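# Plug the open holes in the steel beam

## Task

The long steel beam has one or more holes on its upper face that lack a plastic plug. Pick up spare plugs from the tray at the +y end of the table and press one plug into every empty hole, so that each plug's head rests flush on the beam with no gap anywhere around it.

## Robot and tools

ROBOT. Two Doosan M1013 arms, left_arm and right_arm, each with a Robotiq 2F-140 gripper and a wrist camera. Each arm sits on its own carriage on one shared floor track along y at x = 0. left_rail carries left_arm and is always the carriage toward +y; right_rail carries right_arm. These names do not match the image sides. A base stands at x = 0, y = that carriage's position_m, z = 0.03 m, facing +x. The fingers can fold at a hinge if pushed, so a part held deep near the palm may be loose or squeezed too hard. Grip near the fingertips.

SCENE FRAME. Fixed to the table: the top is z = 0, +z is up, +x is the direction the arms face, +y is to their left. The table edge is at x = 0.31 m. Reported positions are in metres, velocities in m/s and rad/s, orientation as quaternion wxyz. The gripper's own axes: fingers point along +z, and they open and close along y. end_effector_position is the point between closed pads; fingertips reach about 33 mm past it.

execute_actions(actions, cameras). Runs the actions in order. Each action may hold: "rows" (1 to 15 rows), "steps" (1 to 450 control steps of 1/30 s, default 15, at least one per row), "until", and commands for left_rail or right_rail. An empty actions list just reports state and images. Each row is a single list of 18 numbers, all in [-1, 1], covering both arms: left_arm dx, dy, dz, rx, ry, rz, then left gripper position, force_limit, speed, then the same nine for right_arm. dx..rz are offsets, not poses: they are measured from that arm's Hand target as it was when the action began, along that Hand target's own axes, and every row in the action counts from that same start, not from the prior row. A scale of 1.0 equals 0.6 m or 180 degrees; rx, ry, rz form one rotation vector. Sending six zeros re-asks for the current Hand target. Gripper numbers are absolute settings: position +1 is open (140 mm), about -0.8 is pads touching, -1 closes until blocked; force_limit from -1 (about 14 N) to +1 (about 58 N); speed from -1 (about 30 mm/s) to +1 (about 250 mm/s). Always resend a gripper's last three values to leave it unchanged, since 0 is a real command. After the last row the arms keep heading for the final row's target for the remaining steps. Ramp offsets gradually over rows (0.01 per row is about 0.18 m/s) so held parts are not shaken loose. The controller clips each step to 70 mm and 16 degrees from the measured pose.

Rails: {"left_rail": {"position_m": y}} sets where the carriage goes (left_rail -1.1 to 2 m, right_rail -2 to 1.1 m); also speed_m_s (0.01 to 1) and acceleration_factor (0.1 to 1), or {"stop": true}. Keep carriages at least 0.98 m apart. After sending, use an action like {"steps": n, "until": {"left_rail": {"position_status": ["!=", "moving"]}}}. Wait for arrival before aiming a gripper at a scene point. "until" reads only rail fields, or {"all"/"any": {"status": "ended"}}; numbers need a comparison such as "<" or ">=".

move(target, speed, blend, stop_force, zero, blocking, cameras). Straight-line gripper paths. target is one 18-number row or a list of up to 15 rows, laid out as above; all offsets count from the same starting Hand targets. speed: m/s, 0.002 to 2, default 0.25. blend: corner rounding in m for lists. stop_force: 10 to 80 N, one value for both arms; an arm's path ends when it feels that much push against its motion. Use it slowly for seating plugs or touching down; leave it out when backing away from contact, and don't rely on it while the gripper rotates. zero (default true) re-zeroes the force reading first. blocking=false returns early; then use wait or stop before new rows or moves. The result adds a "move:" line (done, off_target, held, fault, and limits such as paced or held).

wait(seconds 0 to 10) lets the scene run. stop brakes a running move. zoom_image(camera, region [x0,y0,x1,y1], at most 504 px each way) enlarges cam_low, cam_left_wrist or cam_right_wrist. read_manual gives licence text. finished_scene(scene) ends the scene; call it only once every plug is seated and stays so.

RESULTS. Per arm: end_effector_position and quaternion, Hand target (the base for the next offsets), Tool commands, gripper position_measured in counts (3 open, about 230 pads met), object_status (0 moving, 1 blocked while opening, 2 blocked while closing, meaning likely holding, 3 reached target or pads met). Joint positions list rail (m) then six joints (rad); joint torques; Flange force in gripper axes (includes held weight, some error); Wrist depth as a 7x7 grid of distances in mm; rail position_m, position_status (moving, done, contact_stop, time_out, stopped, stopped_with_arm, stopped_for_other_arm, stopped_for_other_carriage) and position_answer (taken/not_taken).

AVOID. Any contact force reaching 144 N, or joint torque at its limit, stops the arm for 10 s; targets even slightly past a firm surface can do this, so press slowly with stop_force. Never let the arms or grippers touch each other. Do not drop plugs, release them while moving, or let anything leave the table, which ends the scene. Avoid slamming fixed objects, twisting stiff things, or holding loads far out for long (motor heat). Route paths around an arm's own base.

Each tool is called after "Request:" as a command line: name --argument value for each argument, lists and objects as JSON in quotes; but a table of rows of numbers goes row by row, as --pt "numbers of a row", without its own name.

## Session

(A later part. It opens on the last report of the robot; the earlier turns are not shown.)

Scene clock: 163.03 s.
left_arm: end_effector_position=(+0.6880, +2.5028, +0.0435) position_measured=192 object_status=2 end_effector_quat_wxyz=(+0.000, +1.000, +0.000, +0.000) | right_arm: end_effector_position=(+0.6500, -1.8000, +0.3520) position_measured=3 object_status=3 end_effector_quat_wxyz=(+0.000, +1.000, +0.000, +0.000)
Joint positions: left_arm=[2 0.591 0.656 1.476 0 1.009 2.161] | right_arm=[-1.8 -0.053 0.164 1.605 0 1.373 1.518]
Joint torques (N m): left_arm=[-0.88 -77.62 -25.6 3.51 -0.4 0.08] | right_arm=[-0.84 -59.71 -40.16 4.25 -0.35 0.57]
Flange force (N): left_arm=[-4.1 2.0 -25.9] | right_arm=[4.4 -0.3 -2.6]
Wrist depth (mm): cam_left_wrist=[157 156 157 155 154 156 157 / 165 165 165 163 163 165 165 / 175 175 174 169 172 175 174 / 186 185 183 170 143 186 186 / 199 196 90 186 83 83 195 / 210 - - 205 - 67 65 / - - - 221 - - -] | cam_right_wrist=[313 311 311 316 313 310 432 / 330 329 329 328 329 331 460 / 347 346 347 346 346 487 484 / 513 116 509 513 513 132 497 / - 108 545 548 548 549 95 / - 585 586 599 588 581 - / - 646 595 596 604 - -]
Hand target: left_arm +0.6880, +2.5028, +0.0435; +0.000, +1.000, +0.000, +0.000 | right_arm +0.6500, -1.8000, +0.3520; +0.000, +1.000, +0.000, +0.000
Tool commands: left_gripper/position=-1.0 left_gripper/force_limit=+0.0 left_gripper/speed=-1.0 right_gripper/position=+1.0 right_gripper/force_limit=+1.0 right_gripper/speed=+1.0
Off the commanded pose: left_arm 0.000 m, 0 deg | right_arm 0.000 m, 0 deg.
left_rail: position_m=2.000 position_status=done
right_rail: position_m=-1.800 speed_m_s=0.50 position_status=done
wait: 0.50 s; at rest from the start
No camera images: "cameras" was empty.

Request:
move --pt "0 0 -0.0 0 0 0 0.25 -1 0 0 0 0 0 0 0 1 1 1" --pt "0 0 -0.0283 0 0 0 0.2 -1 0 0 0 0 0 0 0 1 1 1" --pt "0 0 -0.0033 0 0 0 0.2 -1 0 0 0 0 0 0 0 1 1 1" --pt "0 0 -0.0033 0 0 0 -1 0 -1 0 0 0 0 0 0 1 1 1" --speed 0.1 --cameras '["cam_left_wrist"]'

Request:
wait --seconds 0.5 --cameras '[]'

Scene clock: 177.33 s.
left_arm: end_effector_position=(+0.6880, +2.5028, +0.0455) position_measured=193 object_status=0 end_effector_quat_wxyz=(+0.000, +1.000, +0.000, +0.000) | right_arm: end_effector_position=(+0.6500, -1.8000, +0.3520) position_measured=3 object_status=3 end_effector_quat_wxyz=(+0.000, +1.000, +0.000, +0.000)
Joint positions: left_arm=[2 0.591 0.655 1.475 0 1.012 2.161] | right_arm=[-1.8 -0.053 0.164 1.605 0 1.373 1.518]
Joint torques (N m): left_arm=[2.56 -88.58 -32.54 5.07 -1.13 -0.01] | right_arm=[-1.09 -59.69 -40.16 4.21 -0.34 0.59]
Flange force (N): left_arm=[-2.8 5.8 -13.2] | right_arm=[4.3 -0.7 -3.0]
Wrist depth (mm): cam_left_wrist=[158 158 158 157 157 158 158 / 167 167 167 165 165 167 167 / 177 177 177 170 174 177 177 / 188 188 185 171 183 187 187 / 200 198 91 188 83 83 197 / 212 - - 206 - 67 65 / - - - - - - -] | cam_right_wrist=[312 312 312 312 308 310 430 / 330 320 329 330 - 326 460 / 492 488 345 494 491 484 484 / 510 117 508 515 517 132 499 / - 108 552 545 551 543 95 / - 569 586 582 584 584 - / - - 604 604 607 - -]
Hand target: left_arm +0.6880, +2.5028, +0.0455; +0.000, +1.000, +0.000, +0.000 | right_arm +0.6500, -1.8000, +0.3520; +0.000, +1.000, +0.000, +0.000
Off the commanded pose: left_arm 0.000 m, 0 deg | right_arm 0.000 m, 0 deg.
left_rail: position_m=2.000 position_status=done
right_rail: position_m=-1.800 speed_m_s=0.50 position_status=done
move: done
Images, in order (width x height): cam_left_wrist 896x504.

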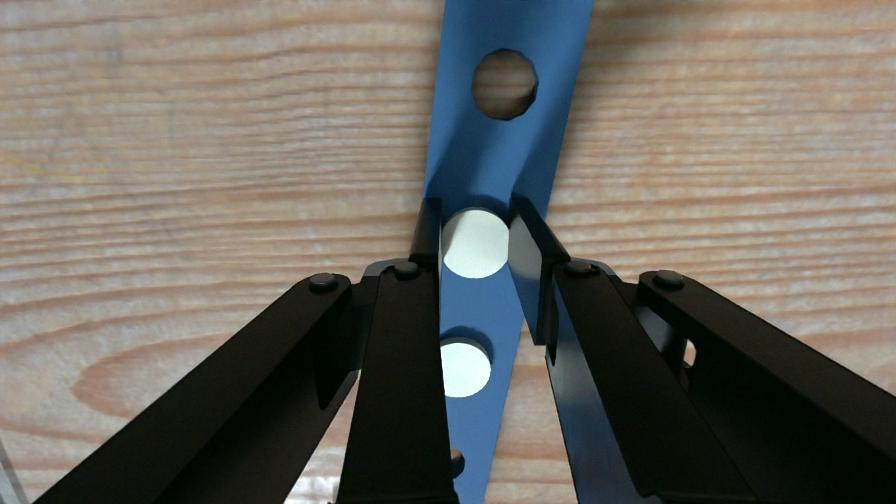

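Scene clock: 177.83 s.
left_arm: end_effector_position=(+0.6880, +2.5028, +0.0455) position_measured=193 object_status=2 end_effector_quat_wxyz=(+0.000, +1.000, +0.000, +0.000) | right_arm: end_effector_position=(+0.6500, -1.8000, +0.3520) position_measured=3 object_status=3 end_effector_quat_wxyz=(+0.000, +1.000, +0.000, +0.000)
Joint positions: left_arm=[2 0.591 0.655 1.475 0 1.012 2.161] | right_arm=[-1.8 -0.053 0.164 1.605 0 1.373 1.518]
Joint torques (N m): left_arm=[2.82 -88.36 -32.49 5.08 -1.15 -0.01] | right_arm=[-0.98 -59.94 -40.24 4.24 -0.33 0.59]
Flange force (N): left_arm=[-2.7 6.5 -13.7] | right_arm=[4.5 -0.5 -2.5]
Wrist depth (mm): cam_left_wrist=[158 158 158 155 156 158 158 / 167 167 167 163 165 167 167 / 176 177 177 170 175 176 177 / 188 188 185 171 183 188 188 / 201 198 90 188 83 83 198 / 212 - - 209 - 67 65 / - - - 220 - - -] | cam_right_wrist=[313 312 313 314 311 311 434 / 328 329 327 329 327 327 454 / 493 493 347 346 346 484 484 / 510 116 514 513 515 132 499 / - 108 546 544 546 549 95 / - 584 588 577 585 592 - / - - 608 592 601 - -]
Hand target: left_arm +0.6880, +2.5028, +0.0455; +0.000, +1.000, +0.000, +0.000 | right_arm +0.6500, -1.8000, +0.3520; +0.000, +1.000, +0.000, +0.000
Tool commands: left_gripper/position=-1.0 left_gripper/force_limit=+0.0 left_gripper/speed=-1.0 right_gripper/position=+1.0 right_gripper/force_limit=+1.0 right_gripper/speed=+1.0
Off the commanded pose: left_arm 0.000 m, 0 deg | right_arm 0.000 m, 0 deg.
left_rail: position_m=2.000 position_status=done
right_rail: position_m=-1.800 speed_m_s=0.50 position_status=done
wait: 0.50 s
No camera images: "cameras" was empty.

Request:
move --target '[0,0,-0.12,0,0,0,-1,0,-1,0,0,0,0,0,0,1,1,1]' --speed 0.06 --cameras '["cam_left_wrist"]'

Request:
zoom_image --camera "cam_left_wrist" --region '[400, 170, 560, 290]'

Scene clock: 185.23 s.
left_arm: end_effector_position=(+0.6880, +2.5028, +0.1175) position_measured=193 object_status=2 end_effector_quat_wxyz=(+0.000, +1.000, +0.000, +0.000) | right_arm: end_effector_position=(+0.6500, -1.8000, +0.3520) position_measured=3 object_status=3 end_effector_quat_wxyz=(+0.000, +1.000, +0.000, +0.000)
Joint positions: left_arm=[2 0.591 0.598 1.427 0 1.117 2.161] | right_arm=[-1.8 -0.053 0.164 1.605 0 1.373 1.518]
Joint torques (N m): left_arm=[-1.08 -92.77 -36.66 3.78 0.01 -0.06] | right_arm=[-1.11 -59.67 -40.2 4.28 -0.31 0.59]
Flange force (N): left_arm=[-3.1 0.5 -4.3] | right_arm=[4.2 -0.7 -2.7]
Wrist depth (mm): cam_left_wrist=[224 224 223 218 221 223 223 / 235 235 236 233 235 235 235 / 250 249 249 244 249 248 249 / 268 264 261 169 258 265 264 / 1145 278 90 272 83 83 278 / 1222 - - - - 67 65 / - - - 325 - - -] | cam_right_wrist=[312 312 310 310 311 309 434 / 329 324 330 326 329 330 455 / 348 494 346 344 488 486 486 / 513 117 515 514 518 132 503 / - 108 544 542 546 548 95 / - 581 591 582 581 592 - / - 616 614 593 599 - -]
Hand target: left_arm +0.6880, +2.5028, +0.1175; +0.000, +1.000, +0.000, +0.000 | right_arm +0.6500, -1.8000, +0.3520; +0.000, +1.000, +0.000, +0.000
Off the commanded pose: left_arm 0.000 m, 0 deg | right_arm 0.000 m, 0 deg.
left_rail: position_m=2.000 position_status=done
right_rail: position_m=-1.800 speed_m_s=0.50 position_status=done
move: done
Images, in order (width x height): cam_left_wrist 896x504.

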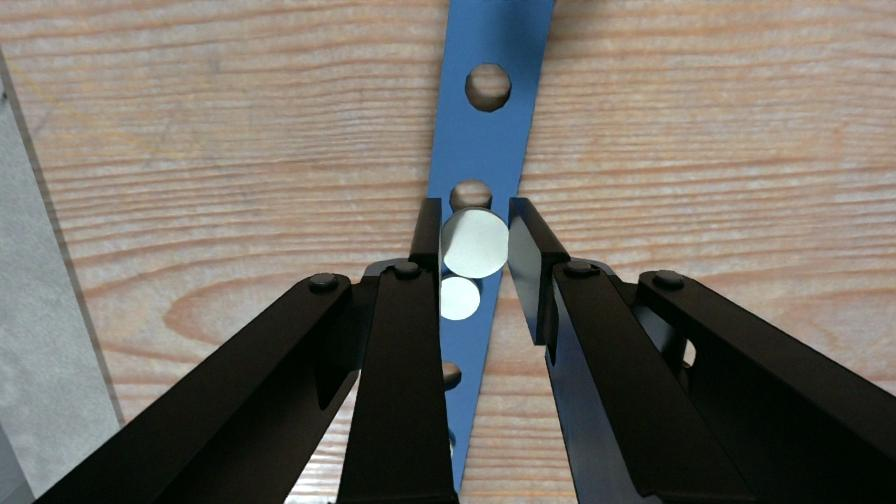

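Scaled by 3.150 from the camera's 896x504 image, which has a finer 1280x720 frame.

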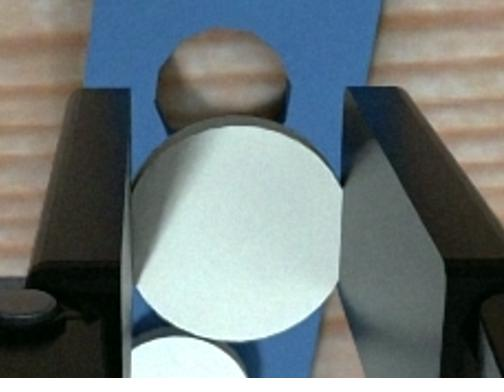

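Request:
move --pt "0 0 -0.25 0 0 0 -1 0 -1 0 0 0 0 0 0 1 1 1" --pt "-0.033 0.838 -0.3 0 0 0 -1 0 -1 0 0 0 0 0 0 1 1 1" --blend 0.03 --cameras '[]'

Request:
execute_actions --actions '[{"left_rail":{"position_m":0.6},"steps":300,"until":{"left_rail":{"position_status":["!=","moving"]}}}]' --cameras '["cam_left_wrist"]'

Scene clock: 218.03 s.
left_arm: end_effector_position=(+0.6682, +2.0000, +0.2976) position_measured=193 object_status=2 end_effector_quat_wxyz=(+0.000, +1.000, +0.000, +0.000) | right_arm: end_effector_position=(+0.6500, -1.8000, +0.3520) position_measured=3 object_status=3 end_effector_quat_wxyz=(+0.000, +1.000, +0.000, +0.000)
Joint positions: left_arm=[2 -0.052 0.213 1.645 0 1.283 1.519] | right_arm=[-1.8 -0.053 0.164 1.605 0 1.373 1.518]
Joint torques (N m): left_arm=[-1.69 -59.95 -39.2 4.16 -0.04 -0.08] | right_arm=[-1.18 -59.73 -40.04 4.24 -0.36 0.55]
Flange force (N): left_arm=[-1.5 -2.5 -3.5] | right_arm=[4.8 -0.9 -3.1]
Wrist depth (mm): cam_left_wrist=[389 388 388 386 385 378 378 / 409 407 409 408 409 280 274 / 431 432 432 424 433 293 289 / 461 461 453 169 447 458 457 / 490 485 90 484 83 83 484 / 516 - - 515 - 67 65 / - - - - - - -] | cam_right_wrist=[312 312 313 312 311 310 434 / 329 331 328 327 322 330 454 / 493 487 346 490 491 492 486 / 510 116 519 518 516 132 502 / - 108 548 544 549 544 95 / - 592 576 581 584 584 - / - - 578 604 607 - -]
Hand target: left_arm +0.6682, +2.0000, +0.2975; +0.000, +1.000, +0.000, +0.000 | right_arm +0.6500, -1.8000, +0.3520; +0.000, +1.000, +0.000, +0.000
Off the commanded pose: left_arm 0.000 m, 0 deg | right_arm 0.000 m, 0 deg.
left_rail: position_m=2.000 position_status=done
right_rail: position_m=-1.800 speed_m_s=0.50 position_status=done
move: done
No camera images: "cameras" was empty.

Scene clock: 220.80 s.
left_arm: end_effector_position=(+0.6682, +0.6001, +0.2975) position_measured=193 object_status=2 end_effector_quat_wxyz=(+0.000, +1.000, +0.000, +0.000) | right_arm: end_effector_position=(+0.6500, -1.8000, +0.3520) position_measured=3 object_status=3 end_effector_quat_wxyz=(+0.000, +1.000, +0.000, +0.000)
Joint positions: left_arm=[0.6 -0.052 0.213 1.645 0 1.283 1.519] | right_arm=[-1.8 -0.053 0.164 1.605 0 1.373 1.518]
Joint torques (N m): left_arm=[-0.84 -59.92 -39.41 4.09 -0.01 -0.07] | right_arm=[-1.15 -59.87 -40.04 4.25 -0.31 0.55]
Flange force (N): left_arm=[-1.9 -0.9 -3.3] | right_arm=[4.7 -0.9 -3.3]
Wrist depth (mm): cam_left_wrist=[379 380 379 376 376 380 379 / 275 275 273 274 274 277 277 / 292 291 292 287 286 290 289 / 463 460 453 170 140 458 458 / 496 484 90 482 83 83 487 / 522 - - 516 - 67 65 / - - - - - - -] | cam_right_wrist=[312 312 310 312 312 312 438 / 330 329 329 327 324 327 458 / 346 346 346 345 491 484 486 / 508 116 517 513 511 132 501 / - 108 548 549 549 545 95 / - 585 568 582 576 584 - / - - 605 607 599 680 -]
Hand target: left_arm +0.6682, +0.6001, +0.2975; +0.000, +1.000, +0.000, +0.000 | right_arm +0.6500, -1.8000, +0.3520; +0.000, +1.000, +0.000, +0.000
Tool commands: left_gripper/position=-1.0 left_gripper/force_limit=+0.0 left_gripper/speed=-1.0 right_gripper/position=+1.0 right_gripper/force_limit=+1.0 right_gripper/speed=+1.0
Off the commanded pose: left_arm 0.000 m, 0 deg | right_arm 0.000 m, 0 deg.
left_rail: position_m=0.600 position_status=done
right_rail: position_m=-1.800 speed_m_s=0.50 position_status=done
Images, in order (width x height): cam_left_wrist 896x504.

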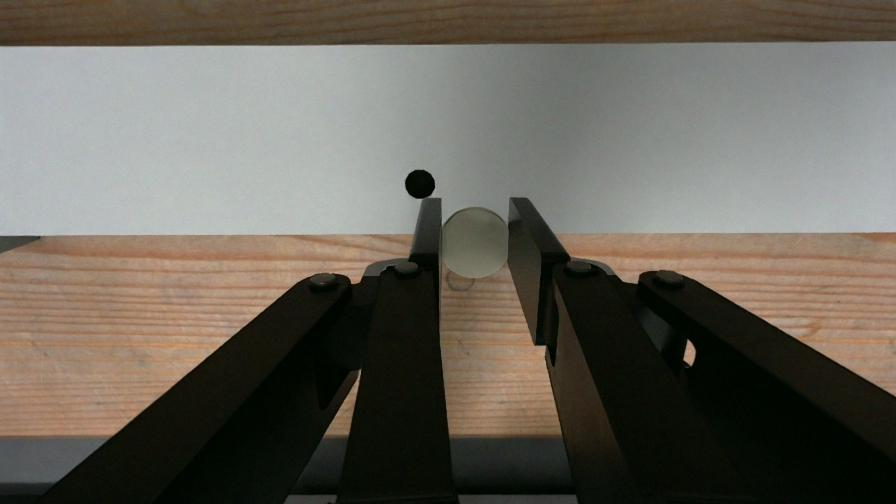

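Request:
move --target '[-0.0518,-0.05,0.1625,0,0,0,-1,0,-1,0,0,0,0,0,0,1,1,1]' --cameras '["cam_left_wrist"]'

Request:
zoom_image --camera "cam_left_wrist" --region '[400, 120, 560, 290]'

Scene clock: 235.67 s.
left_arm: end_effector_position=(+0.6372, +0.6300, +0.2000) position_measured=193 object_status=2 end_effector_quat_wxyz=(+0.000, +1.000, +0.000, +0.000) | right_arm: end_effector_position=(+0.6500, -1.8000, +0.3520) position_measured=3 object_status=3 end_effector_quat_wxyz=(+0.000, +1.000, +0.000, +0.000)
Joint positions: left_arm=[0.6 -0.007 0.226 1.817 0 1.099 1.564] | right_arm=[-1.8 -0.053 0.164 1.605 0 1.373 1.518]
Joint torques (N m): left_arm=[-1.33 -58.08 -36.76 3.79 0.06 -0.04] | right_arm=[-0.87 -59.66 -40.16 4.23 -0.33 0.55]
Flange force (N): left_arm=[-2.8 -2.0 -3.8] | right_arm=[4.3 -0.4 -3.0]
Wrist depth (mm): cam_left_wrist=[173 172 172 172 172 172 171 / 182 182 182 181 181 181 181 / 193 192 192 192 191 192 191 / 356 356 350 172 199 354 352 / 380 374 91 374 83 83 371 / 404 - - 406 - 67 65 / - - - - - - -] | cam_right_wrist=[313 312 312 311 310 309 432 / 329 323 323 329 322 324 458 / 493 348 345 348 490 481 484 / 510 117 511 514 510 132 505 / - 108 549 549 552 545 95 / - 576 578 582 574 580 - / - - 602 601 601 663 -]
Hand target: left_arm +0.6371, +0.6300, +0.2000; +0.000, +1.000, +0.000, +0.000 | right_arm +0.6500, -1.8000, +0.3520; +0.000, +1.000, +0.000, +0.000
Off the commanded pose: left_arm 0.000 m, 0 deg | right_arm 0.000 m, 0 deg.
left_rail: position_m=0.600 position_status=done
right_rail: position_m=-1.800 speed_m_s=0.50 position_status=done
move: done
Images, in order (width x height): cam_left_wrist 896x504.

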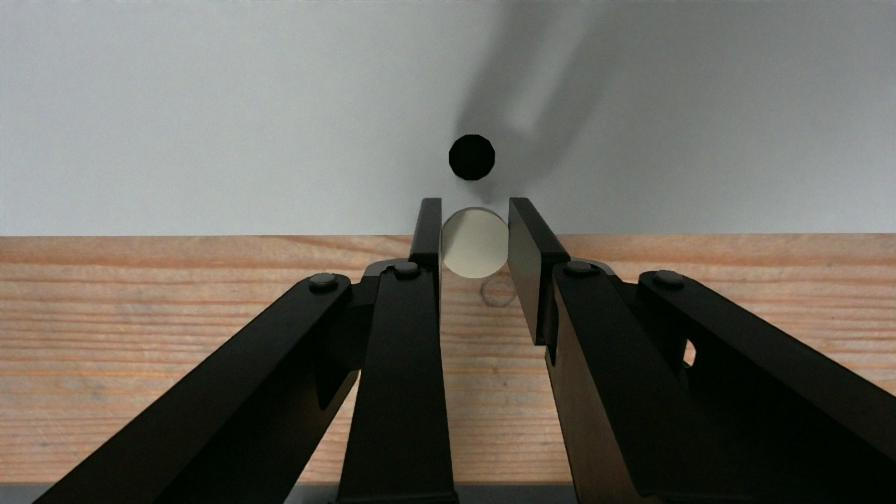

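Scaled by 2.965 from the camera's 896x504 image, which has a finer 1280x720 frame.

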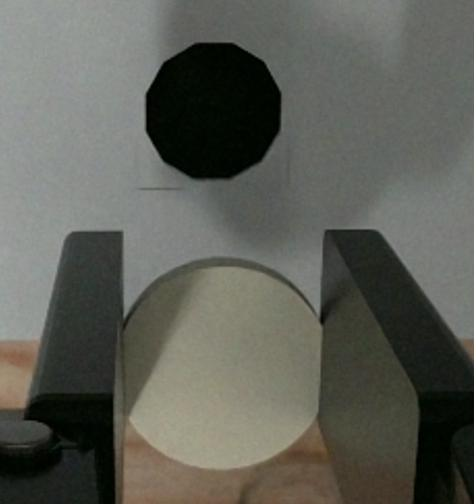

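Request:
move --target '[0.0499,-0.0005,0,0,0,0,-1,0,-1,0,0,0,0,0,0,1,1,1]' --speed 0.1 --cameras '["cam_left_wrist"]'

Request:
move --target '[0,0,0.0367,0,0,0,-1,0,-1,0,0,0,0,0,0,1,1,1]' --speed 0.01 --stop_force 20 --cameras '["cam_left_wrist"]'

Request:
zoom_image --camera "cam_left_wrist" --region '[400, 120, 560, 290]'

Scene clock: 249.50 s.
left_arm: end_effector_position=(+0.6671, +0.6303, +0.2000) position_measured=193 object_status=2 end_effector_quat_wxyz=(+0.000, +1.000, +0.000, +0.000) | right_arm: end_effector_position=(+0.6500, -1.8000, +0.3520) position_measured=3 object_status=3 end_effector_quat_wxyz=(+0.000, +1.000, +0.000, +0.000)
Joint positions: left_arm=[0.6 -0.006 0.27 1.759 0 1.112 1.564] | right_arm=[-1.8 -0.053 0.164 1.605 0 1.373 1.518]
Joint torques (N m): left_arm=[-0.98 -63.16 -36.97 3.81 0.01 -0.01] | right_arm=[-0.98 -60.05 -40.16 4.23 -0.35 0.56]
Flange force (N): left_arm=[-2.2 -1.2 -3.4] | right_arm=[5.0 -0.6 -2.8]
Wrist depth (mm): cam_left_wrist=[174 174 173 173 174 173 173 / 182 182 181 181 181 181 181 / 193 193 192 190 194 191 191 / 202 204 202 169 198 203 203 / 379 374 90 373 83 83 373 / 399 - - 405 - 67 65 / - - - - - - -] | cam_right_wrist=[312 310 312 312 305 310 433 / 329 328 326 327 332 328 465 / 347 347 346 345 346 484 483 / 510 117 516 515 518 132 498 / - 108 546 551 548 544 95 / - 574 576 576 563 566 - / - - 628 591 611 - -]
Hand target: left_arm +0.6671, +0.6303, +0.2000; +0.000, +1.000, +0.000, +0.000 | right_arm +0.6500, -1.8000, +0.3520; +0.000, +1.000, +0.000, +0.000
Off the commanded pose: left_arm 0.000 m, 0 deg | right_arm 0.000 m, 0 deg.
left_rail: position_m=0.600 position_status=done
right_rail: position_m=-1.800 speed_m_s=0.50 position_status=done
move: done
Images, in order (width x height): cam_left_wrist 896x504.

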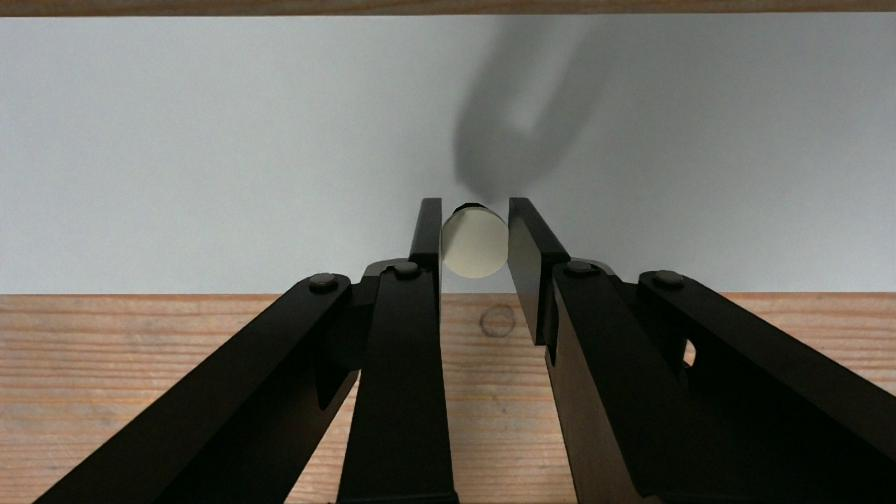

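Scene clock: 252.17 s.
left_arm: end_effector_position=(+0.6672, +0.6303, +0.1796) position_measured=193 object_status=2 end_effector_quat_wxyz=(+0.000, +1.000, +0.000, +0.000) | right_arm: end_effector_position=(+0.6500, -1.8000, +0.3520) position_measured=3 object_status=3 end_effector_quat_wxyz=(+0.000, +1.000, +0.000, +0.000)
Joint positions: left_arm=[0.6 -0.006 0.286 1.779 0 1.076 1.564] | right_arm=[-1.8 -0.053 0.164 1.605 0 1.373 1.518]
Joint torques (N m): left_arm=[-0.74 -47.31 -24.27 3.86 -0.51 -0.06] | right_arm=[-0.99 -59.79 -40.07 4.24 -0.36 0.6]
Flange force (N): left_arm=[-2.3 -0.8 -28.9] | right_arm=[5.1 -0.5 -3.0]
Wrist depth (mm): cam_left_wrist=[156 156 155 153 154 153 153 / 163 162 162 162 162 162 161 / 172 172 172 172 171 171 171 / 183 183 180 171 141 182 182 / 358 193 90 192 83 83 191 / 376 - - 381 - 67 65 / - - - - - - -] | cam_right_wrist=[314 311 312 313 305 312 433 / 325 328 328 327 329 322 453 / 490 348 346 346 345 490 483 / 504 116 516 510 518 132 504 / - 108 548 554 551 544 95 / - 574 572 588 586 574 - / - - 614 601 605 - -]
Hand target: left_arm +0.6672, +0.6303, +0.1796; +0.000, +1.000, +0.000, +0.000 (not the last commanded pose) | right_arm +0.6500, -1.8000, +0.3520; +0.000, +1.000, +0.000, +0.000
Off the commanded pose: left_arm 0.002 m, 0 deg | right_arm 0.000 m, 0 deg.
left_rail: position_m=0.600 position_status=done
right_rail: position_m=-1.800 speed_m_s=0.50 position_status=done
move: contact (left_arm)
Images, in order (width x height): cam_left_wrist 896x504.

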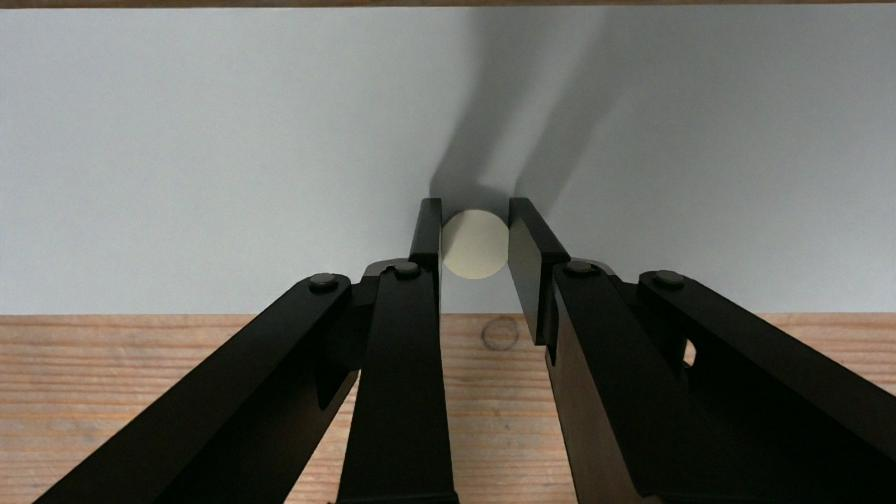

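Scaled by 2.965 from the camera's 896x504 image, which has a finer 1280x720 frame.

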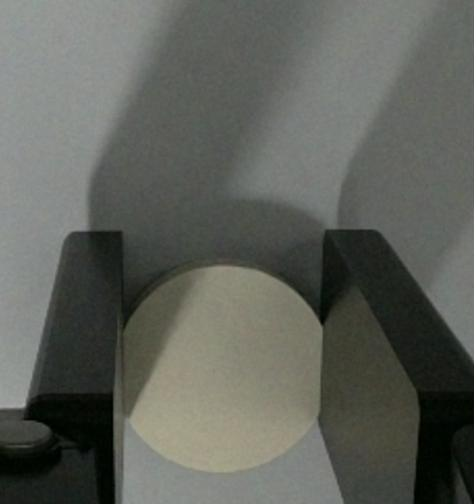

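Request:
move --pt "0 0 0 0 0 0 0.2 -1 0 0 0 0 0 0 0 1 1 1" --pt "0 0 -0.05 0 0 0 0.2 -1 0 0 0 0 0 0 0 1 1 1" --pt "-0.005 0 -0.05 0 0 0 -1 0 -0.5 0 0 0 0 0 0 1 1 1" --speed 0.1 --cameras '["cam_left_wrist"]'

Request:
move --target '[0,0,0.06,0,0,0,-1,0,-0.5,0,0,0,0,0,0,1,1,1]' --speed 0.015 --stop_force 60 --cameras '["cam_left_wrist"]'

Request:
move --target '[-0.05,0,-0.07,0,0,0,-1,0,-0.5,0,0,0,0,0,0,1,1,1]' --speed 0.15 --cameras '["cam_left_wrist"]'

Scene clock: 266.30 s.
left_arm: end_effector_position=(+0.6642, +0.6303, +0.2096) position_measured=232 object_status=0 end_effector_quat_wxyz=(+0.000, +1.000, +0.000, +0.000) | right_arm: end_effector_position=(+0.6500, -1.8000, +0.3520) position_measured=3 object_status=3 end_effector_quat_wxyz=(+0.000, +1.000, +0.000, +0.000)
Joint positions: left_arm=[0.6 -0.006 0.259 1.755 0 1.127 1.564] | right_arm=[-1.8 -0.053 0.164 1.605 0 1.373 1.518]
Joint torques (N m): left_arm=[-0.96 -62.12 -36.94 3.79 0.01 -0.06] | right_arm=[-1.1 -59.94 -40.21 4.29 -0.35 0.56]
Flange force (N): left_arm=[-1.9 -1.7 -3.7] | right_arm=[4.5 -0.8 -2.8]
Wrist depth (mm): cam_left_wrist=[183 182 183 182 182 182 182 / 191 191 191 191 190 190 190 / 202 202 202 202 202 203 201 / 215 214 215 134 211 213 214 / 391 384 - 84 83 89 387 / 412 - 65 - - 70 411 / - - 66 - - - -] | cam_right_wrist=[313 311 315 312 310 307 432 / 329 326 329 325 328 335 461 / 348 348 343 487 497 488 484 / 508 117 511 511 510 132 500 / - 108 545 550 549 548 95 / - 574 581 588 588 578 - / - 625 585 593 599 - -]
Hand target: left_arm +0.6642, +0.6303, +0.2096; +0.000, +1.000, +0.000, +0.000 | right_arm +0.6500, -1.8000, +0.3520; +0.000, +1.000, +0.000, +0.000
Off the commanded pose: left_arm 0.000 m, 0 deg | right_arm 0.000 m, 0 deg.
left_rail: position_m=0.600 position_status=done
right_rail: position_m=-1.800 speed_m_s=0.50 position_status=done
move: done
Images, in order (width x height): cam_left_wrist 896x504.

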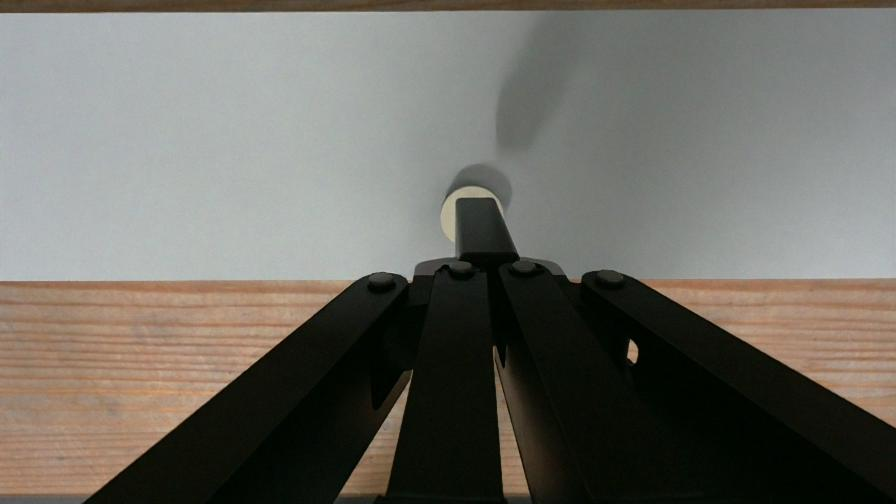

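Scene clock: 268.97 s.
left_arm: end_effector_position=(+0.6643, +0.6303, +0.1789) position_measured=232 object_status=3 end_effector_quat_wxyz=(+0.000, +1.000, +0.000, +0.000) | right_arm: end_effector_position=(+0.6500, -1.8000, +0.3520) position_measured=3 object_status=3 end_effector_quat_wxyz=(+0.000, +1.000, +0.000, +0.000)
Joint positions: left_arm=[0.6 -0.006 0.282 1.786 0 1.073 1.564] | right_arm=[-1.8 -0.053 0.164 1.605 0 1.373 1.518]
Joint torques (N m): left_arm=[-3.2 -10.61 -5.63 3 -5.27 -0.07] | right_arm=[-1.01 -59.83 -40.19 4.27 -0.37 0.55]
Flange force (N): left_arm=[-15.9 -4.1 -84.3] | right_arm=[4.5 -0.7 -3.1]
Wrist depth (mm): cam_left_wrist=[154 154 154 154 155 153 153 / 163 162 162 162 160 162 161 / 172 172 172 172 172 171 171 / 183 183 182 134 180 182 182 / 355 352 - 84 83 89 353 / 377 - 65 - - 70 373 / - - 67 - - - -] | cam_right_wrist=[310 311 310 312 309 310 431 / 328 326 327 326 326 329 454 / 491 348 346 488 345 486 480 / 515 117 517 507 516 132 503 / - 108 549 554 548 543 95 / - 578 573 589 576 564 - / - 631 625 599 588 - -]
Hand target: left_arm +0.6643, +0.6303, +0.1789; +0.000, +1.000, +0.000, +0.000 (not the last commanded pose) | right_arm +0.6500, -1.8000, +0.3520; +0.000, +1.000, +0.000, +0.000
Off the commanded pose: left_arm 0.005 m, 0 deg | right_arm 0.000 m, 0 deg.
left_rail: position_m=0.600 position_status=done
right_rail: position_m=-1.800 speed_m_s=0.50 position_status=done
move: contact (left_arm)
Images, in order (width x height): cam_left_wrist 896x504.

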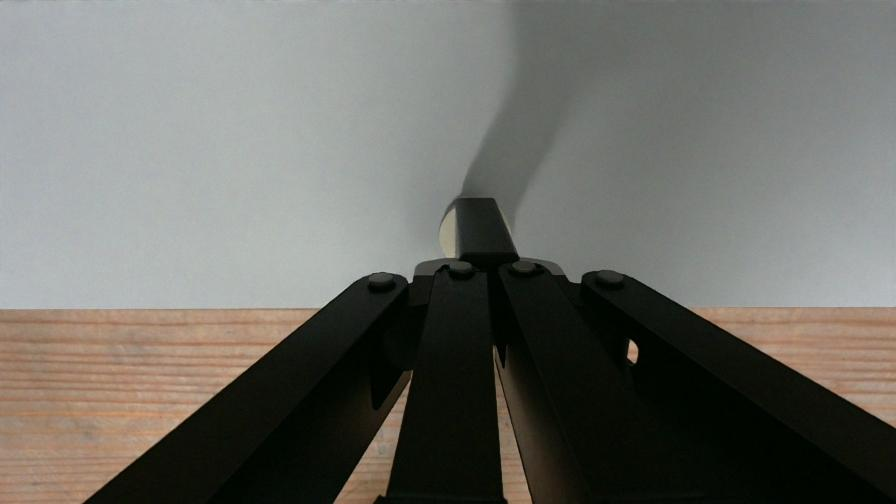

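Scene clock: 269.73 s.
left_arm: end_effector_position=(+0.6342, +0.6303, +0.2209) position_measured=232 object_status=3 end_effector_quat_wxyz=(+0.000, +1.000, +0.000, +0.000) | right_arm: end_effector_position=(+0.6500, -1.8000, +0.3520) position_measured=3 object_status=3 end_effector_quat_wxyz=(+0.000, +1.000, +0.000, +0.000)
Joint positions: left_arm=[0.6 -0.007 0.206 1.8 0 1.134 1.564] | right_arm=[-1.8 -0.053 0.164 1.605 0 1.373 1.518]
Joint torques (N m): left_arm=[-0.72 -56.58 -36.88 3.88 0.02 -0.05] | right_arm=[-1.14 -60.16 -40.15 4.26 -0.32 0.53]
Flange force (N): left_arm=[-2.0 -1.3 -4.2] | right_arm=[5.3 -0.9 -3.1]
Wrist depth (mm): cam_left_wrist=[193 191 191 191 190 190 192 / 202 202 202 201 201 201 200 / 213 213 212 211 213 213 214 / 377 379 377 121 372 377 377 / 404 397 - 84 83 89 400 / 426 - 65 - - 70 422 / - - 66 - - - -] | cam_right_wrist=[313 312 312 312 - 310 431 / 329 326 327 327 327 327 461 / 347 486 347 346 492 482 485 / 509 116 515 516 515 132 500 / - 108 550 544 551 550 95 / - 574 577 582 578 588 - / - - - 563 585 641 -]
Hand target: left_arm +0.6342, +0.6303, +0.2209; +0.000, +1.000, +0.000, +0.000 | right_arm +0.6500, -1.8000, +0.3520; +0.000, +1.000, +0.000, +0.000
Off the commanded pose: left_arm 0.000 m, 0 deg | right_arm 0.000 m, 0 deg.
left_rail: position_m=0.600 position_status=done
right_rail: position_m=-1.800 speed_m_s=0.50 position_status=done
move: done
Images, in order (width x height): cam_left_wrist 896x504.

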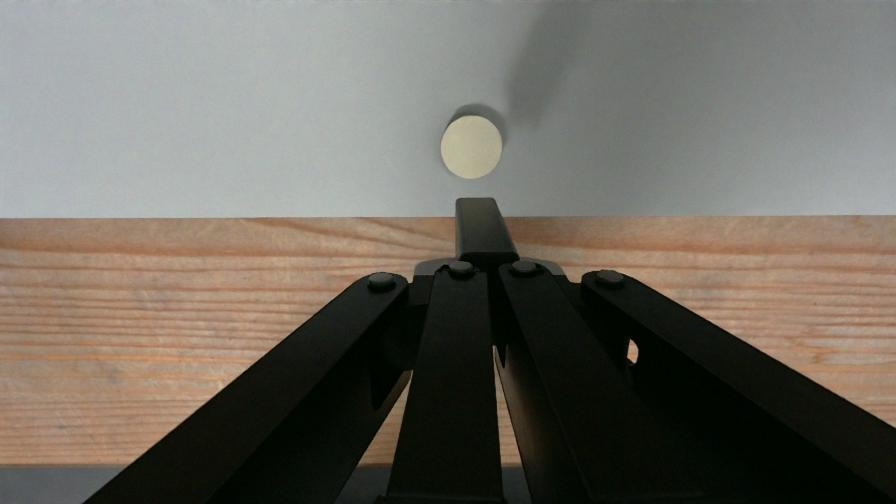

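Request:
zoom_image --camera "cam_left_wrist" --region '[420, 80, 540, 200]'

Request:
zoom_image --camera "cam_low" --region '[700, 140, 840, 220]'

Request:
zoom_image --camera "cam_low" --region '[230, 140, 370, 220]'

Scaled by 4.200 from the camera's 896x504 image, which has a finer 1280x720 frame.

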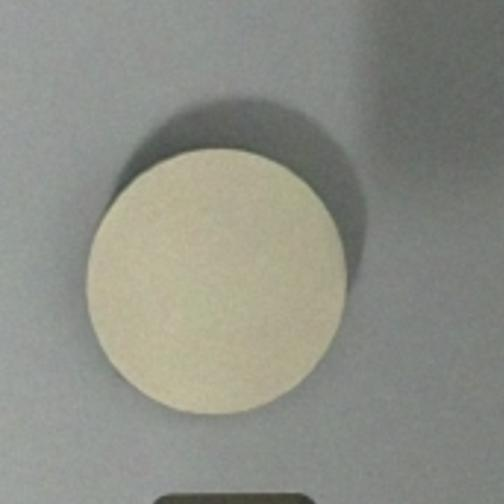

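This scene's latest camera images include none from cam_low. They are from: cam_left_wrist. cam_low's image comes with the result of a call that names it in "cameras".

This scene's latest camera images include none from cam_low. They are from: cam_left_wrist. cam_low's image comes with the result of a call that names it in "cameras".

Request:
execute_actions --actions '[{"left_rail":{"position_m":2.0},"steps":300,"until":{"left_rail":{"position_status":["!=","moving"]}}}]' --cameras '["cam_low"]'

Request:
zoom_image --camera "cam_low" --region '[700, 140, 840, 220]'

Request:
zoom_image --camera "cam_low" --region '[230, 140, 370, 220]'

Request:
move --pt "-0.014 -0.7975 -0.05 0 0 0 0.2 -1 0.5 0 0 0 0 0 0 1 1 1" --pt "-0.014 -0.7975 0.21 0 0 0 0.2 -1 0.5 0 0 0 0 0 0 1 1 1" --blend 0.05 --cameras '["cam_left_wrist"]'

Scene clock: 297.90 s.
left_arm: end_effector_position=(+0.6342, +2.0302, +0.2209) position_measured=232 object_status=3 end_effector_quat_wxyz=(+0.000, +1.000, +0.000, +0.000) | right_arm: end_effector_position=(+0.6500, -1.8000, +0.3520) position_measured=3 object_status=3 end_effector_quat_wxyz=(+0.000, +1.000, +0.000, +0.000)
Joint positions: left_arm=[2 -0.007 0.206 1.8 0 1.135 1.564] | right_arm=[-1.8 -0.053 0.164 1.605 0 1.373 1.518]
Joint torques (N m): left_arm=[-0.97 -56.91 -37.01 3.87 0.03 -0.04] | right_arm=[-0.84 -59.64 -40.26 4.23 -0.37 0.57]
Flange force (N): left_arm=[-1.8 -1.4 -3.8] | right_arm=[4.1 -0.4 -2.9]
Wrist depth (mm): cam_left_wrist=[319 318 319 318 317 316 228 / 336 335 334 335 336 333 228 / 357 356 355 354 354 353 227 / 378 375 377 121 372 374 375 / 403 397 - 84 83 89 400 / 425 - 65 - - 70 423 / - - 67 - - - -] | cam_right_wrist=[311 312 311 311 310 309 431 / 330 326 328 327 328 328 455 / 345 347 345 347 486 488 484 / 508 116 515 511 518 132 504 / - 108 546 548 551 549 95 / - 573 580 586 589 585 - / - - 569 608 602 - -]
Hand target: left_arm +0.6342, +2.0302, +0.2209; +0.000, +1.000, +0.000, +0.000 | right_arm +0.6500, -1.8000, +0.3520; +0.000, +1.000, +0.000, +0.000
Tool commands: left_gripper/position=-1.0 left_gripper/force_limit=+0.0 left_gripper/speed=-0.5 right_gripper/position=+1.0 right_gripper/force_limit=+1.0 right_gripper/speed=+1.0
Off the commanded pose: left_arm 0.000 m, 0 deg | right_arm 0.000 m, 0 deg.
left_rail: position_m=2.000 position_status=done
right_rail: position_m=-1.800 speed_m_s=0.50 position_status=done
Images, in order (width x height): cam_low 896x504.

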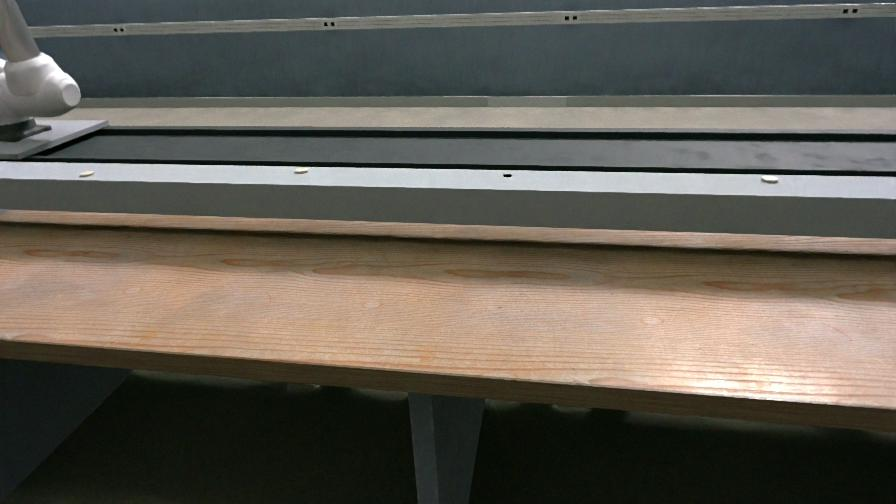

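Scaled by 3.600 from the camera's 896x504 image, which has a finer 1280x720 frame.

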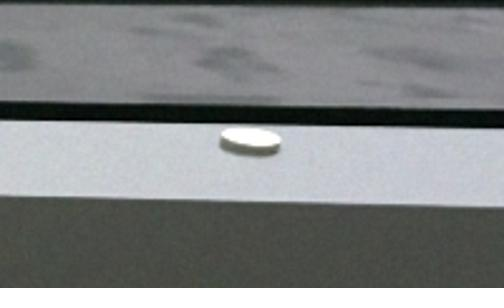

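Scaled by 3.600 from the camera's 896x504 image, which has a finer 1280x720 frame.

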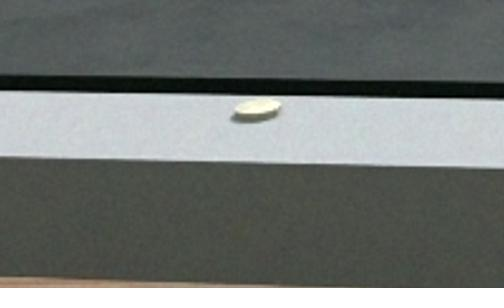

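Scene clock: 300.87 s.
left_arm: end_effector_position=(+0.6260, +2.5088, +0.0950) position_measured=104 object_status=3 end_effector_quat_wxyz=(+0.000, +1.000, +0.000, +0.000) | right_arm: end_effector_position=(+0.6500, -1.8000, +0.3520) position_measured=3 object_status=3 end_effector_quat_wxyz=(+0.000, +1.000, +0.000, +0.000)
Joint positions: left_arm=[2 0.64 0.55 1.553 0 1.038 2.211] | right_arm=[-1.8 -0.053 0.164 1.605 0 1.373 1.518]
Joint torques (N m): left_arm=[-1.03 -87.3 -35.17 3.69 0.1 -0.06] | right_arm=[-0.73 -59.78 -40.21 4.24 -0.37 0.54]
Flange force (N): left_arm=[-3.0 0.6 -4.5] | right_arm=[4.4 -0.2 -2.9]
Wrist depth (mm): cam_left_wrist=[203 203 203 201 201 203 203 / 214 214 214 212 214 214 215 / 227 227 227 219 227 227 226 / 242 241 144 236 235 235 241 / - 88 110 254 257 98 87 / - - 271 268 275 - - / - - 297 296 297 - -] | cam_right_wrist=[314 312 314 316 313 309 432 / 329 329 328 328 328 331 460 / 347 347 345 346 346 481 484 / 509 117 513 517 514 132 499 / - 108 549 549 548 549 95 / - 585 578 581 580 582 - / - - 617 611 595 - -]
Hand target: left_arm +0.6259, +2.5088, +0.0950; +0.000, +1.000, +0.000, +0.000 | right_arm +0.6500, -1.8000, +0.3520; +0.000, +1.000, +0.000, +0.000
Off the commanded pose: left_arm 0.000 m, 0 deg | right_arm 0.000 m, 0 deg.
left_rail: position_m=2.000 position_status=done
right_rail: position_m=-1.800 speed_m_s=0.50 position_status=done
move: done
Images, in order (width x height): cam_left_wrist 896x504.

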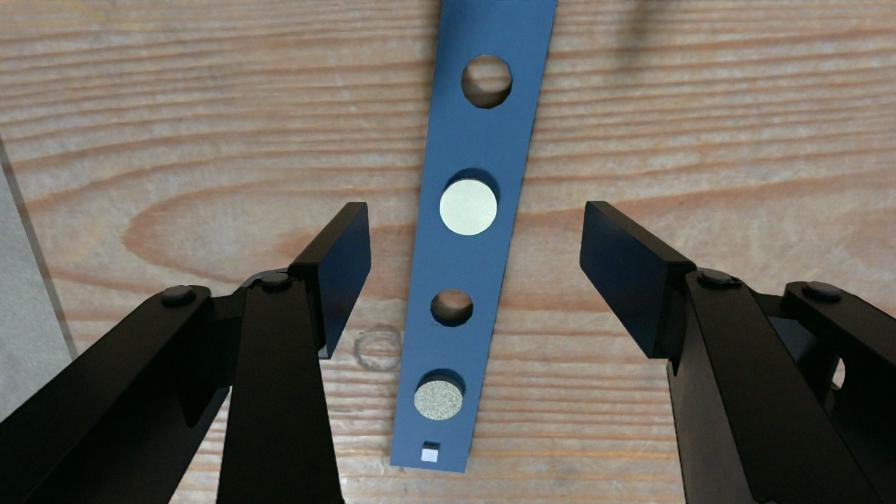

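Request:
move --pt "0 -0.0012 0.082 0 0 0 0.2 -1 0.5 0 0 0 0 0 0 1 1 1" --pt "0 -0.0012 0.082 0 0 0 -1 0 -1 0 0 0 0 0 0 1 1 1" --speed 0.06 --cameras '["cam_left_wrist"]'

Request:
wait --seconds 0.7 --cameras '[]'

Request:
move --pt "0 0 -0.06 0 0 0 -1 0 -1 0 0 0 0 0 0 1 1 1" --pt "0 0 -0.35 0 0 0 -1 0 -1 0 0 0 0 0 0 1 1 1" --pt "0.069 0.848 -0.4202 0 0 0 -1 0 -1 0 0 0 0 0 0 1 1 1" --blend '[0.01,0.05,0]' --speed '[0.06,0.25,0.25]' --cameras '["cam_left_wrist"]'

Request:
execute_actions --actions '[{"left_rail":{"position_m":0.1},"steps":300,"until":{"left_rail":{"position_status":["!=","moving"]}}}]' --cameras '["cam_left_wrist"]'

Request:
zoom_image --camera "cam_left_wrist" --region '[400, 120, 560, 290]'

Scene clock: 317.63 s.
left_arm: end_effector_position=(+0.6260, +2.5096, +0.0458) position_measured=193 object_status=0 end_effector_quat_wxyz=(+0.000, +1.000, +0.000, +0.000) | right_arm: end_effector_position=(+0.6500, -1.8000, +0.3520) position_measured=3 object_status=3 end_effector_quat_wxyz=(+0.000, +1.000, +0.000, +0.000)
Joint positions: left_arm=[2 0.641 0.593 1.583 0 0.965 2.212] | right_arm=[-1.8 -0.053 0.164 1.605 0 1.373 1.518]
Joint torques (N m): left_arm=[-1.31 -82.73 -30.31 3.29 -0.12 -0.02] | right_arm=[-0.96 -59.8 -40.14 4.23 -0.35 0.55]
Flange force (N): left_arm=[-3.4 1.1 -12.7] | right_arm=[4.7 -0.5 -2.8]
Wrist depth (mm): cam_left_wrist=[159 159 158 155 155 159 158 / 168 168 167 164 167 167 167 / 177 177 177 171 175 177 177 / 188 188 186 134 183 188 188 / 201 199 90 189 83 83 197 / 212 - - 208 - 67 65 / - - - - - - -] | cam_right_wrist=[311 311 313 312 308 311 431 / 329 327 329 326 329 328 453 / 491 348 345 345 345 484 483 / 508 117 511 518 514 132 499 / - 108 555 555 548 544 95 / - 585 578 574 585 577 - / - - 633 602 601 - -]
Hand target: left_arm +0.6260, +2.5096, +0.0458; +0.000, +1.000, +0.000, +0.000 | right_arm +0.6500, -1.8000, +0.3520; +0.000, +1.000, +0.000, +0.000
Off the commanded pose: left_arm 0.000 m, 0 deg | right_arm 0.000 m, 0 deg.
left_rail: position_m=2.000 position_status=done
right_rail: position_m=-1.800 speed_m_s=0.50 position_status=done
move: done
Images, in order (width x height): cam_left_wrist 896x504.

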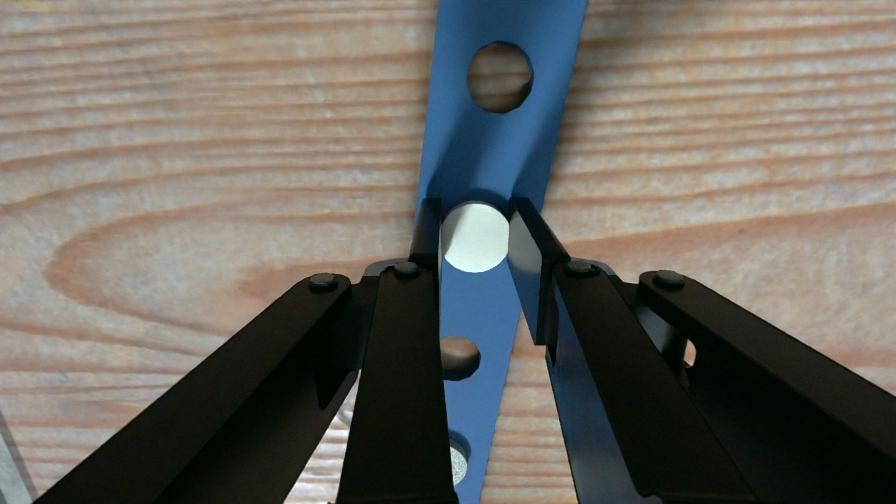

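Scene clock: 318.33 s.
left_arm: end_effector_position=(+0.6260, +2.5096, +0.0458) position_measured=193 object_status=2 end_effector_quat_wxyz=(+0.000, +1.000, +0.000, +0.000) | right_arm: end_effector_position=(+0.6500, -1.8000, +0.3520) position_measured=3 object_status=3 end_effector_quat_wxyz=(+0.000, +1.000, +0.000, +0.000)
Joint positions: left_arm=[2 0.641 0.593 1.583 0 0.965 2.212] | right_arm=[-1.8 -0.053 0.164 1.605 0 1.373 1.518]
Joint torques (N m): left_arm=[-1.43 -82.99 -30.46 3.39 -0.17 -0.04] | right_arm=[-0.88 -59.86 -40.12 4.26 -0.34 0.55]
Flange force (N): left_arm=[-3.8 0.7 -12.6] | right_arm=[4.8 -0.4 -2.5]
Wrist depth (mm): cam_left_wrist=[159 159 159 157 156 158 158 / 168 167 167 164 165 167 167 / 177 177 177 171 175 177 177 / 188 188 186 134 183 188 188 / 200 198 90 189 83 83 198 / 212 - - 208 - 67 65 / - - - - - - -] | cam_right_wrist=[313 312 311 311 310 310 433 / 329 328 326 327 328 329 459 / 346 345 346 488 345 489 482 / 506 117 516 514 517 132 505 / - 108 546 548 543 545 95 / - 582 577 584 582 572 - / - - 593 598 605 - -]
Hand target: left_arm +0.6260, +2.5096, +0.0458; +0.000, +1.000, +0.000, +0.000 | right_arm +0.6500, -1.8000, +0.3520; +0.000, +1.000, +0.000, +0.000
Tool commands: left_gripper/position=-1.0 left_gripper/force_limit=+0.0 left_gripper/speed=-1.0 right_gripper/position=+1.0 right_gripper/force_limit=+1.0 right_gripper/speed=+1.0
Off the commanded pose: left_arm 0.000 m, 0 deg | right_arm 0.000 m, 0 deg.
left_rail: position_m=2.000 position_status=done
right_rail: position_m=-1.800 speed_m_s=0.50 position_status=done
wait: 0.70 s
No camera images: "cameras" was empty.

Scene clock: 322.10 s.
left_arm: end_effector_position=(+0.6672, +2.0007, +0.2979) position_measured=193 object_status=2 end_effector_quat_wxyz=(+0.000, +1.000, +0.000, +0.000) end_effector_velocity=(-0.001, +0.001, +0.000) end_effector_angular_velocity=(+0.001, +0.002, +0.000) | right_arm: end_effector_position=(+0.6500, -1.8000, +0.3520) position_measured=3 object_status=3 end_effector_quat_wxyz=(+0.000, +1.000, +0.000, +0.000)
Joint positions: left_arm=[2 -0.051 0.211 1.647 0 1.283 1.52] | right_arm=[-1.8 -0.053 0.164 1.605 0 1.373 1.518]
Joint velocities: left_arm=[0.001 0 0 0.001 0.001 0.001 0] | right_arm=[within noise]
Joint torques (N m): left_arm=[-0.74 -59.75 -39.18 4.12 -0.02 -0.11] | right_arm=[-1.24 -59.8 -40.21 4.25 -0.36 0.56]
Flange force (N): left_arm=[-1.5 -1.2 -3.4] | right_arm=[4.3 -1.0 -2.8]
Wrist depth (mm): cam_left_wrist=[389 389 387 389 387 384 379 / 407 409 409 407 408 281 274 / 433 433 434 429 433 297 290 / 458 458 456 121 449 459 459 / 491 485 91 483 83 83 484 / 521 - - 530 - 67 65 / - - - - - - -] | cam_right_wrist=[312 311 312 311 320 309 430 / 330 328 326 328 - 326 454 / 346 490 485 346 345 486 485 / 515 117 514 515 513 132 502 / - 108 550 550 549 551 95 / - 576 576 561 584 588 - / - - 599 593 607 - -]
Hand target: left_arm +0.6672, +2.0006, +0.2979; +0.000, +1.000, +0.000, +0.000 | right_arm +0.6500, -1.8000, +0.3520; +0.000, +1.000, +0.000, +0.000
Off the commanded pose: left_arm 0.000 m, 0 deg | right_arm 0.000 m, 0 deg.
left_rail: position_m=2.000 position_status=done
right_rail: position_m=-1.800 speed_m_s=0.50 position_status=done
move: done
Images, in order (width x height): cam_left_wrist 896x504.

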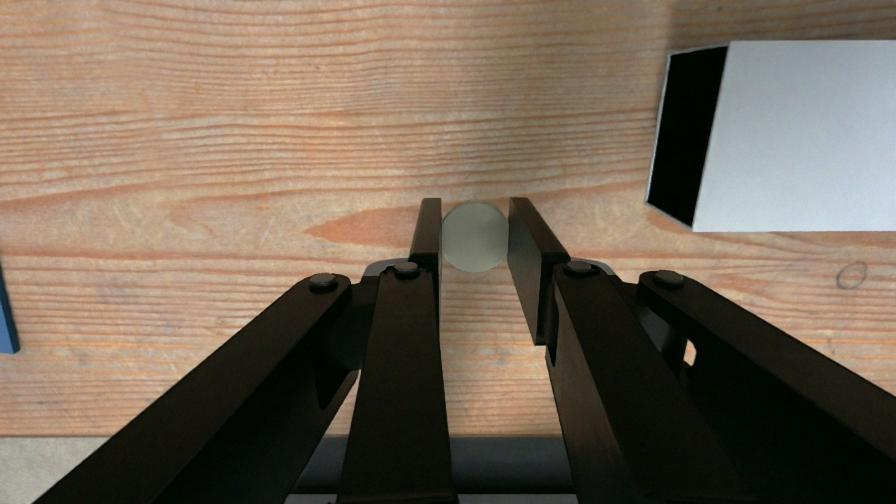

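Scene clock: 325.37 s.
left_arm: end_effector_position=(+0.6672, +0.1009, +0.2979) position_measured=193 object_status=2 end_effector_quat_wxyz=(+0.000, +1.000, +0.000, +0.000) | right_arm: end_effector_position=(+0.6500, -1.8000, +0.3520) position_measured=3 object_status=3 end_effector_quat_wxyz=(+0.000, +1.000, +0.000, +0.000)
Joint positions: left_arm=[0.1 -0.051 0.211 1.647 0 1.283 1.52] | right_arm=[-1.8 -0.053 0.164 1.605 0 1.373 1.518]
Joint torques (N m): left_arm=[-1.14 -59.83 -39.39 4.13 0 -0.04] | right_arm=[-0.96 -59.75 -40.23 4.24 -0.37 0.6]
Flange force (N): left_arm=[-1.8 -1.6 -3.1] | right_arm=[4.3 -0.5 -3.2]
Wrist depth (mm): cam_left_wrist=[380 378 379 380 378 377 377 / 276 275 274 274 274 274 273 / 292 291 292 290 290 290 290 / 463 460 452 110 301 460 457 / 492 485 90 480 83 83 484 / 521 - - 521 - 67 65 / - - - - - - -] | cam_right_wrist=[313 312 311 312 310 305 434 / 329 327 328 327 327 328 465 / 346 347 345 492 346 488 484 / 509 116 516 514 513 132 500 / - 108 551 548 542 548 95 / - 573 576 584 578 585 - / - - 570 598 593 - -]
Hand target: left_arm +0.6672, +0.1008, +0.2979; +0.000, +1.000, +0.000, +0.000 | right_arm +0.6500, -1.8000, +0.3520; +0.000, +1.000, +0.000, +0.000
Tool commands: left_gripper/position=-1.0 left_gripper/force_limit=+0.0 left_gripper/speed=-1.0 right_gripper/position=+1.0 right_gripper/force_limit=+1.0 right_gripper/speed=+1.0
Off the commanded pose: left_arm 0.000 m, 0 deg | right_arm 0.000 m, 0 deg.
left_rail: position_m=0.100 position_status=done
right_rail: position_m=-1.800 speed_m_s=0.50 position_status=done
Images, in order (width x height): cam_left_wrist 896x504.

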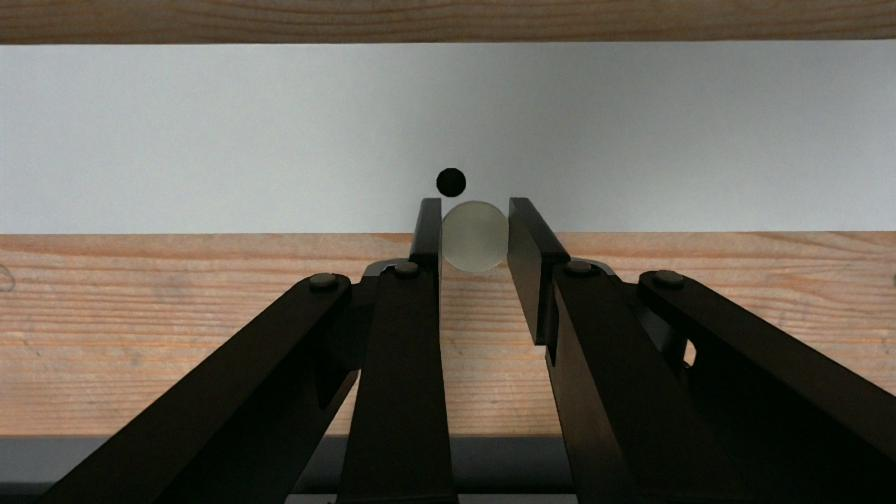

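Scaled by 2.965 from the camera's 896x504 image, which has a finer 1280x720 frame.

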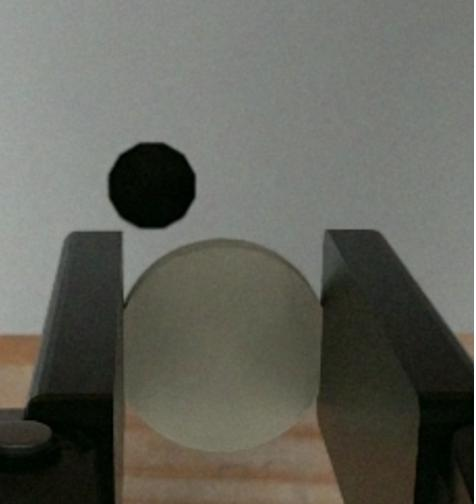

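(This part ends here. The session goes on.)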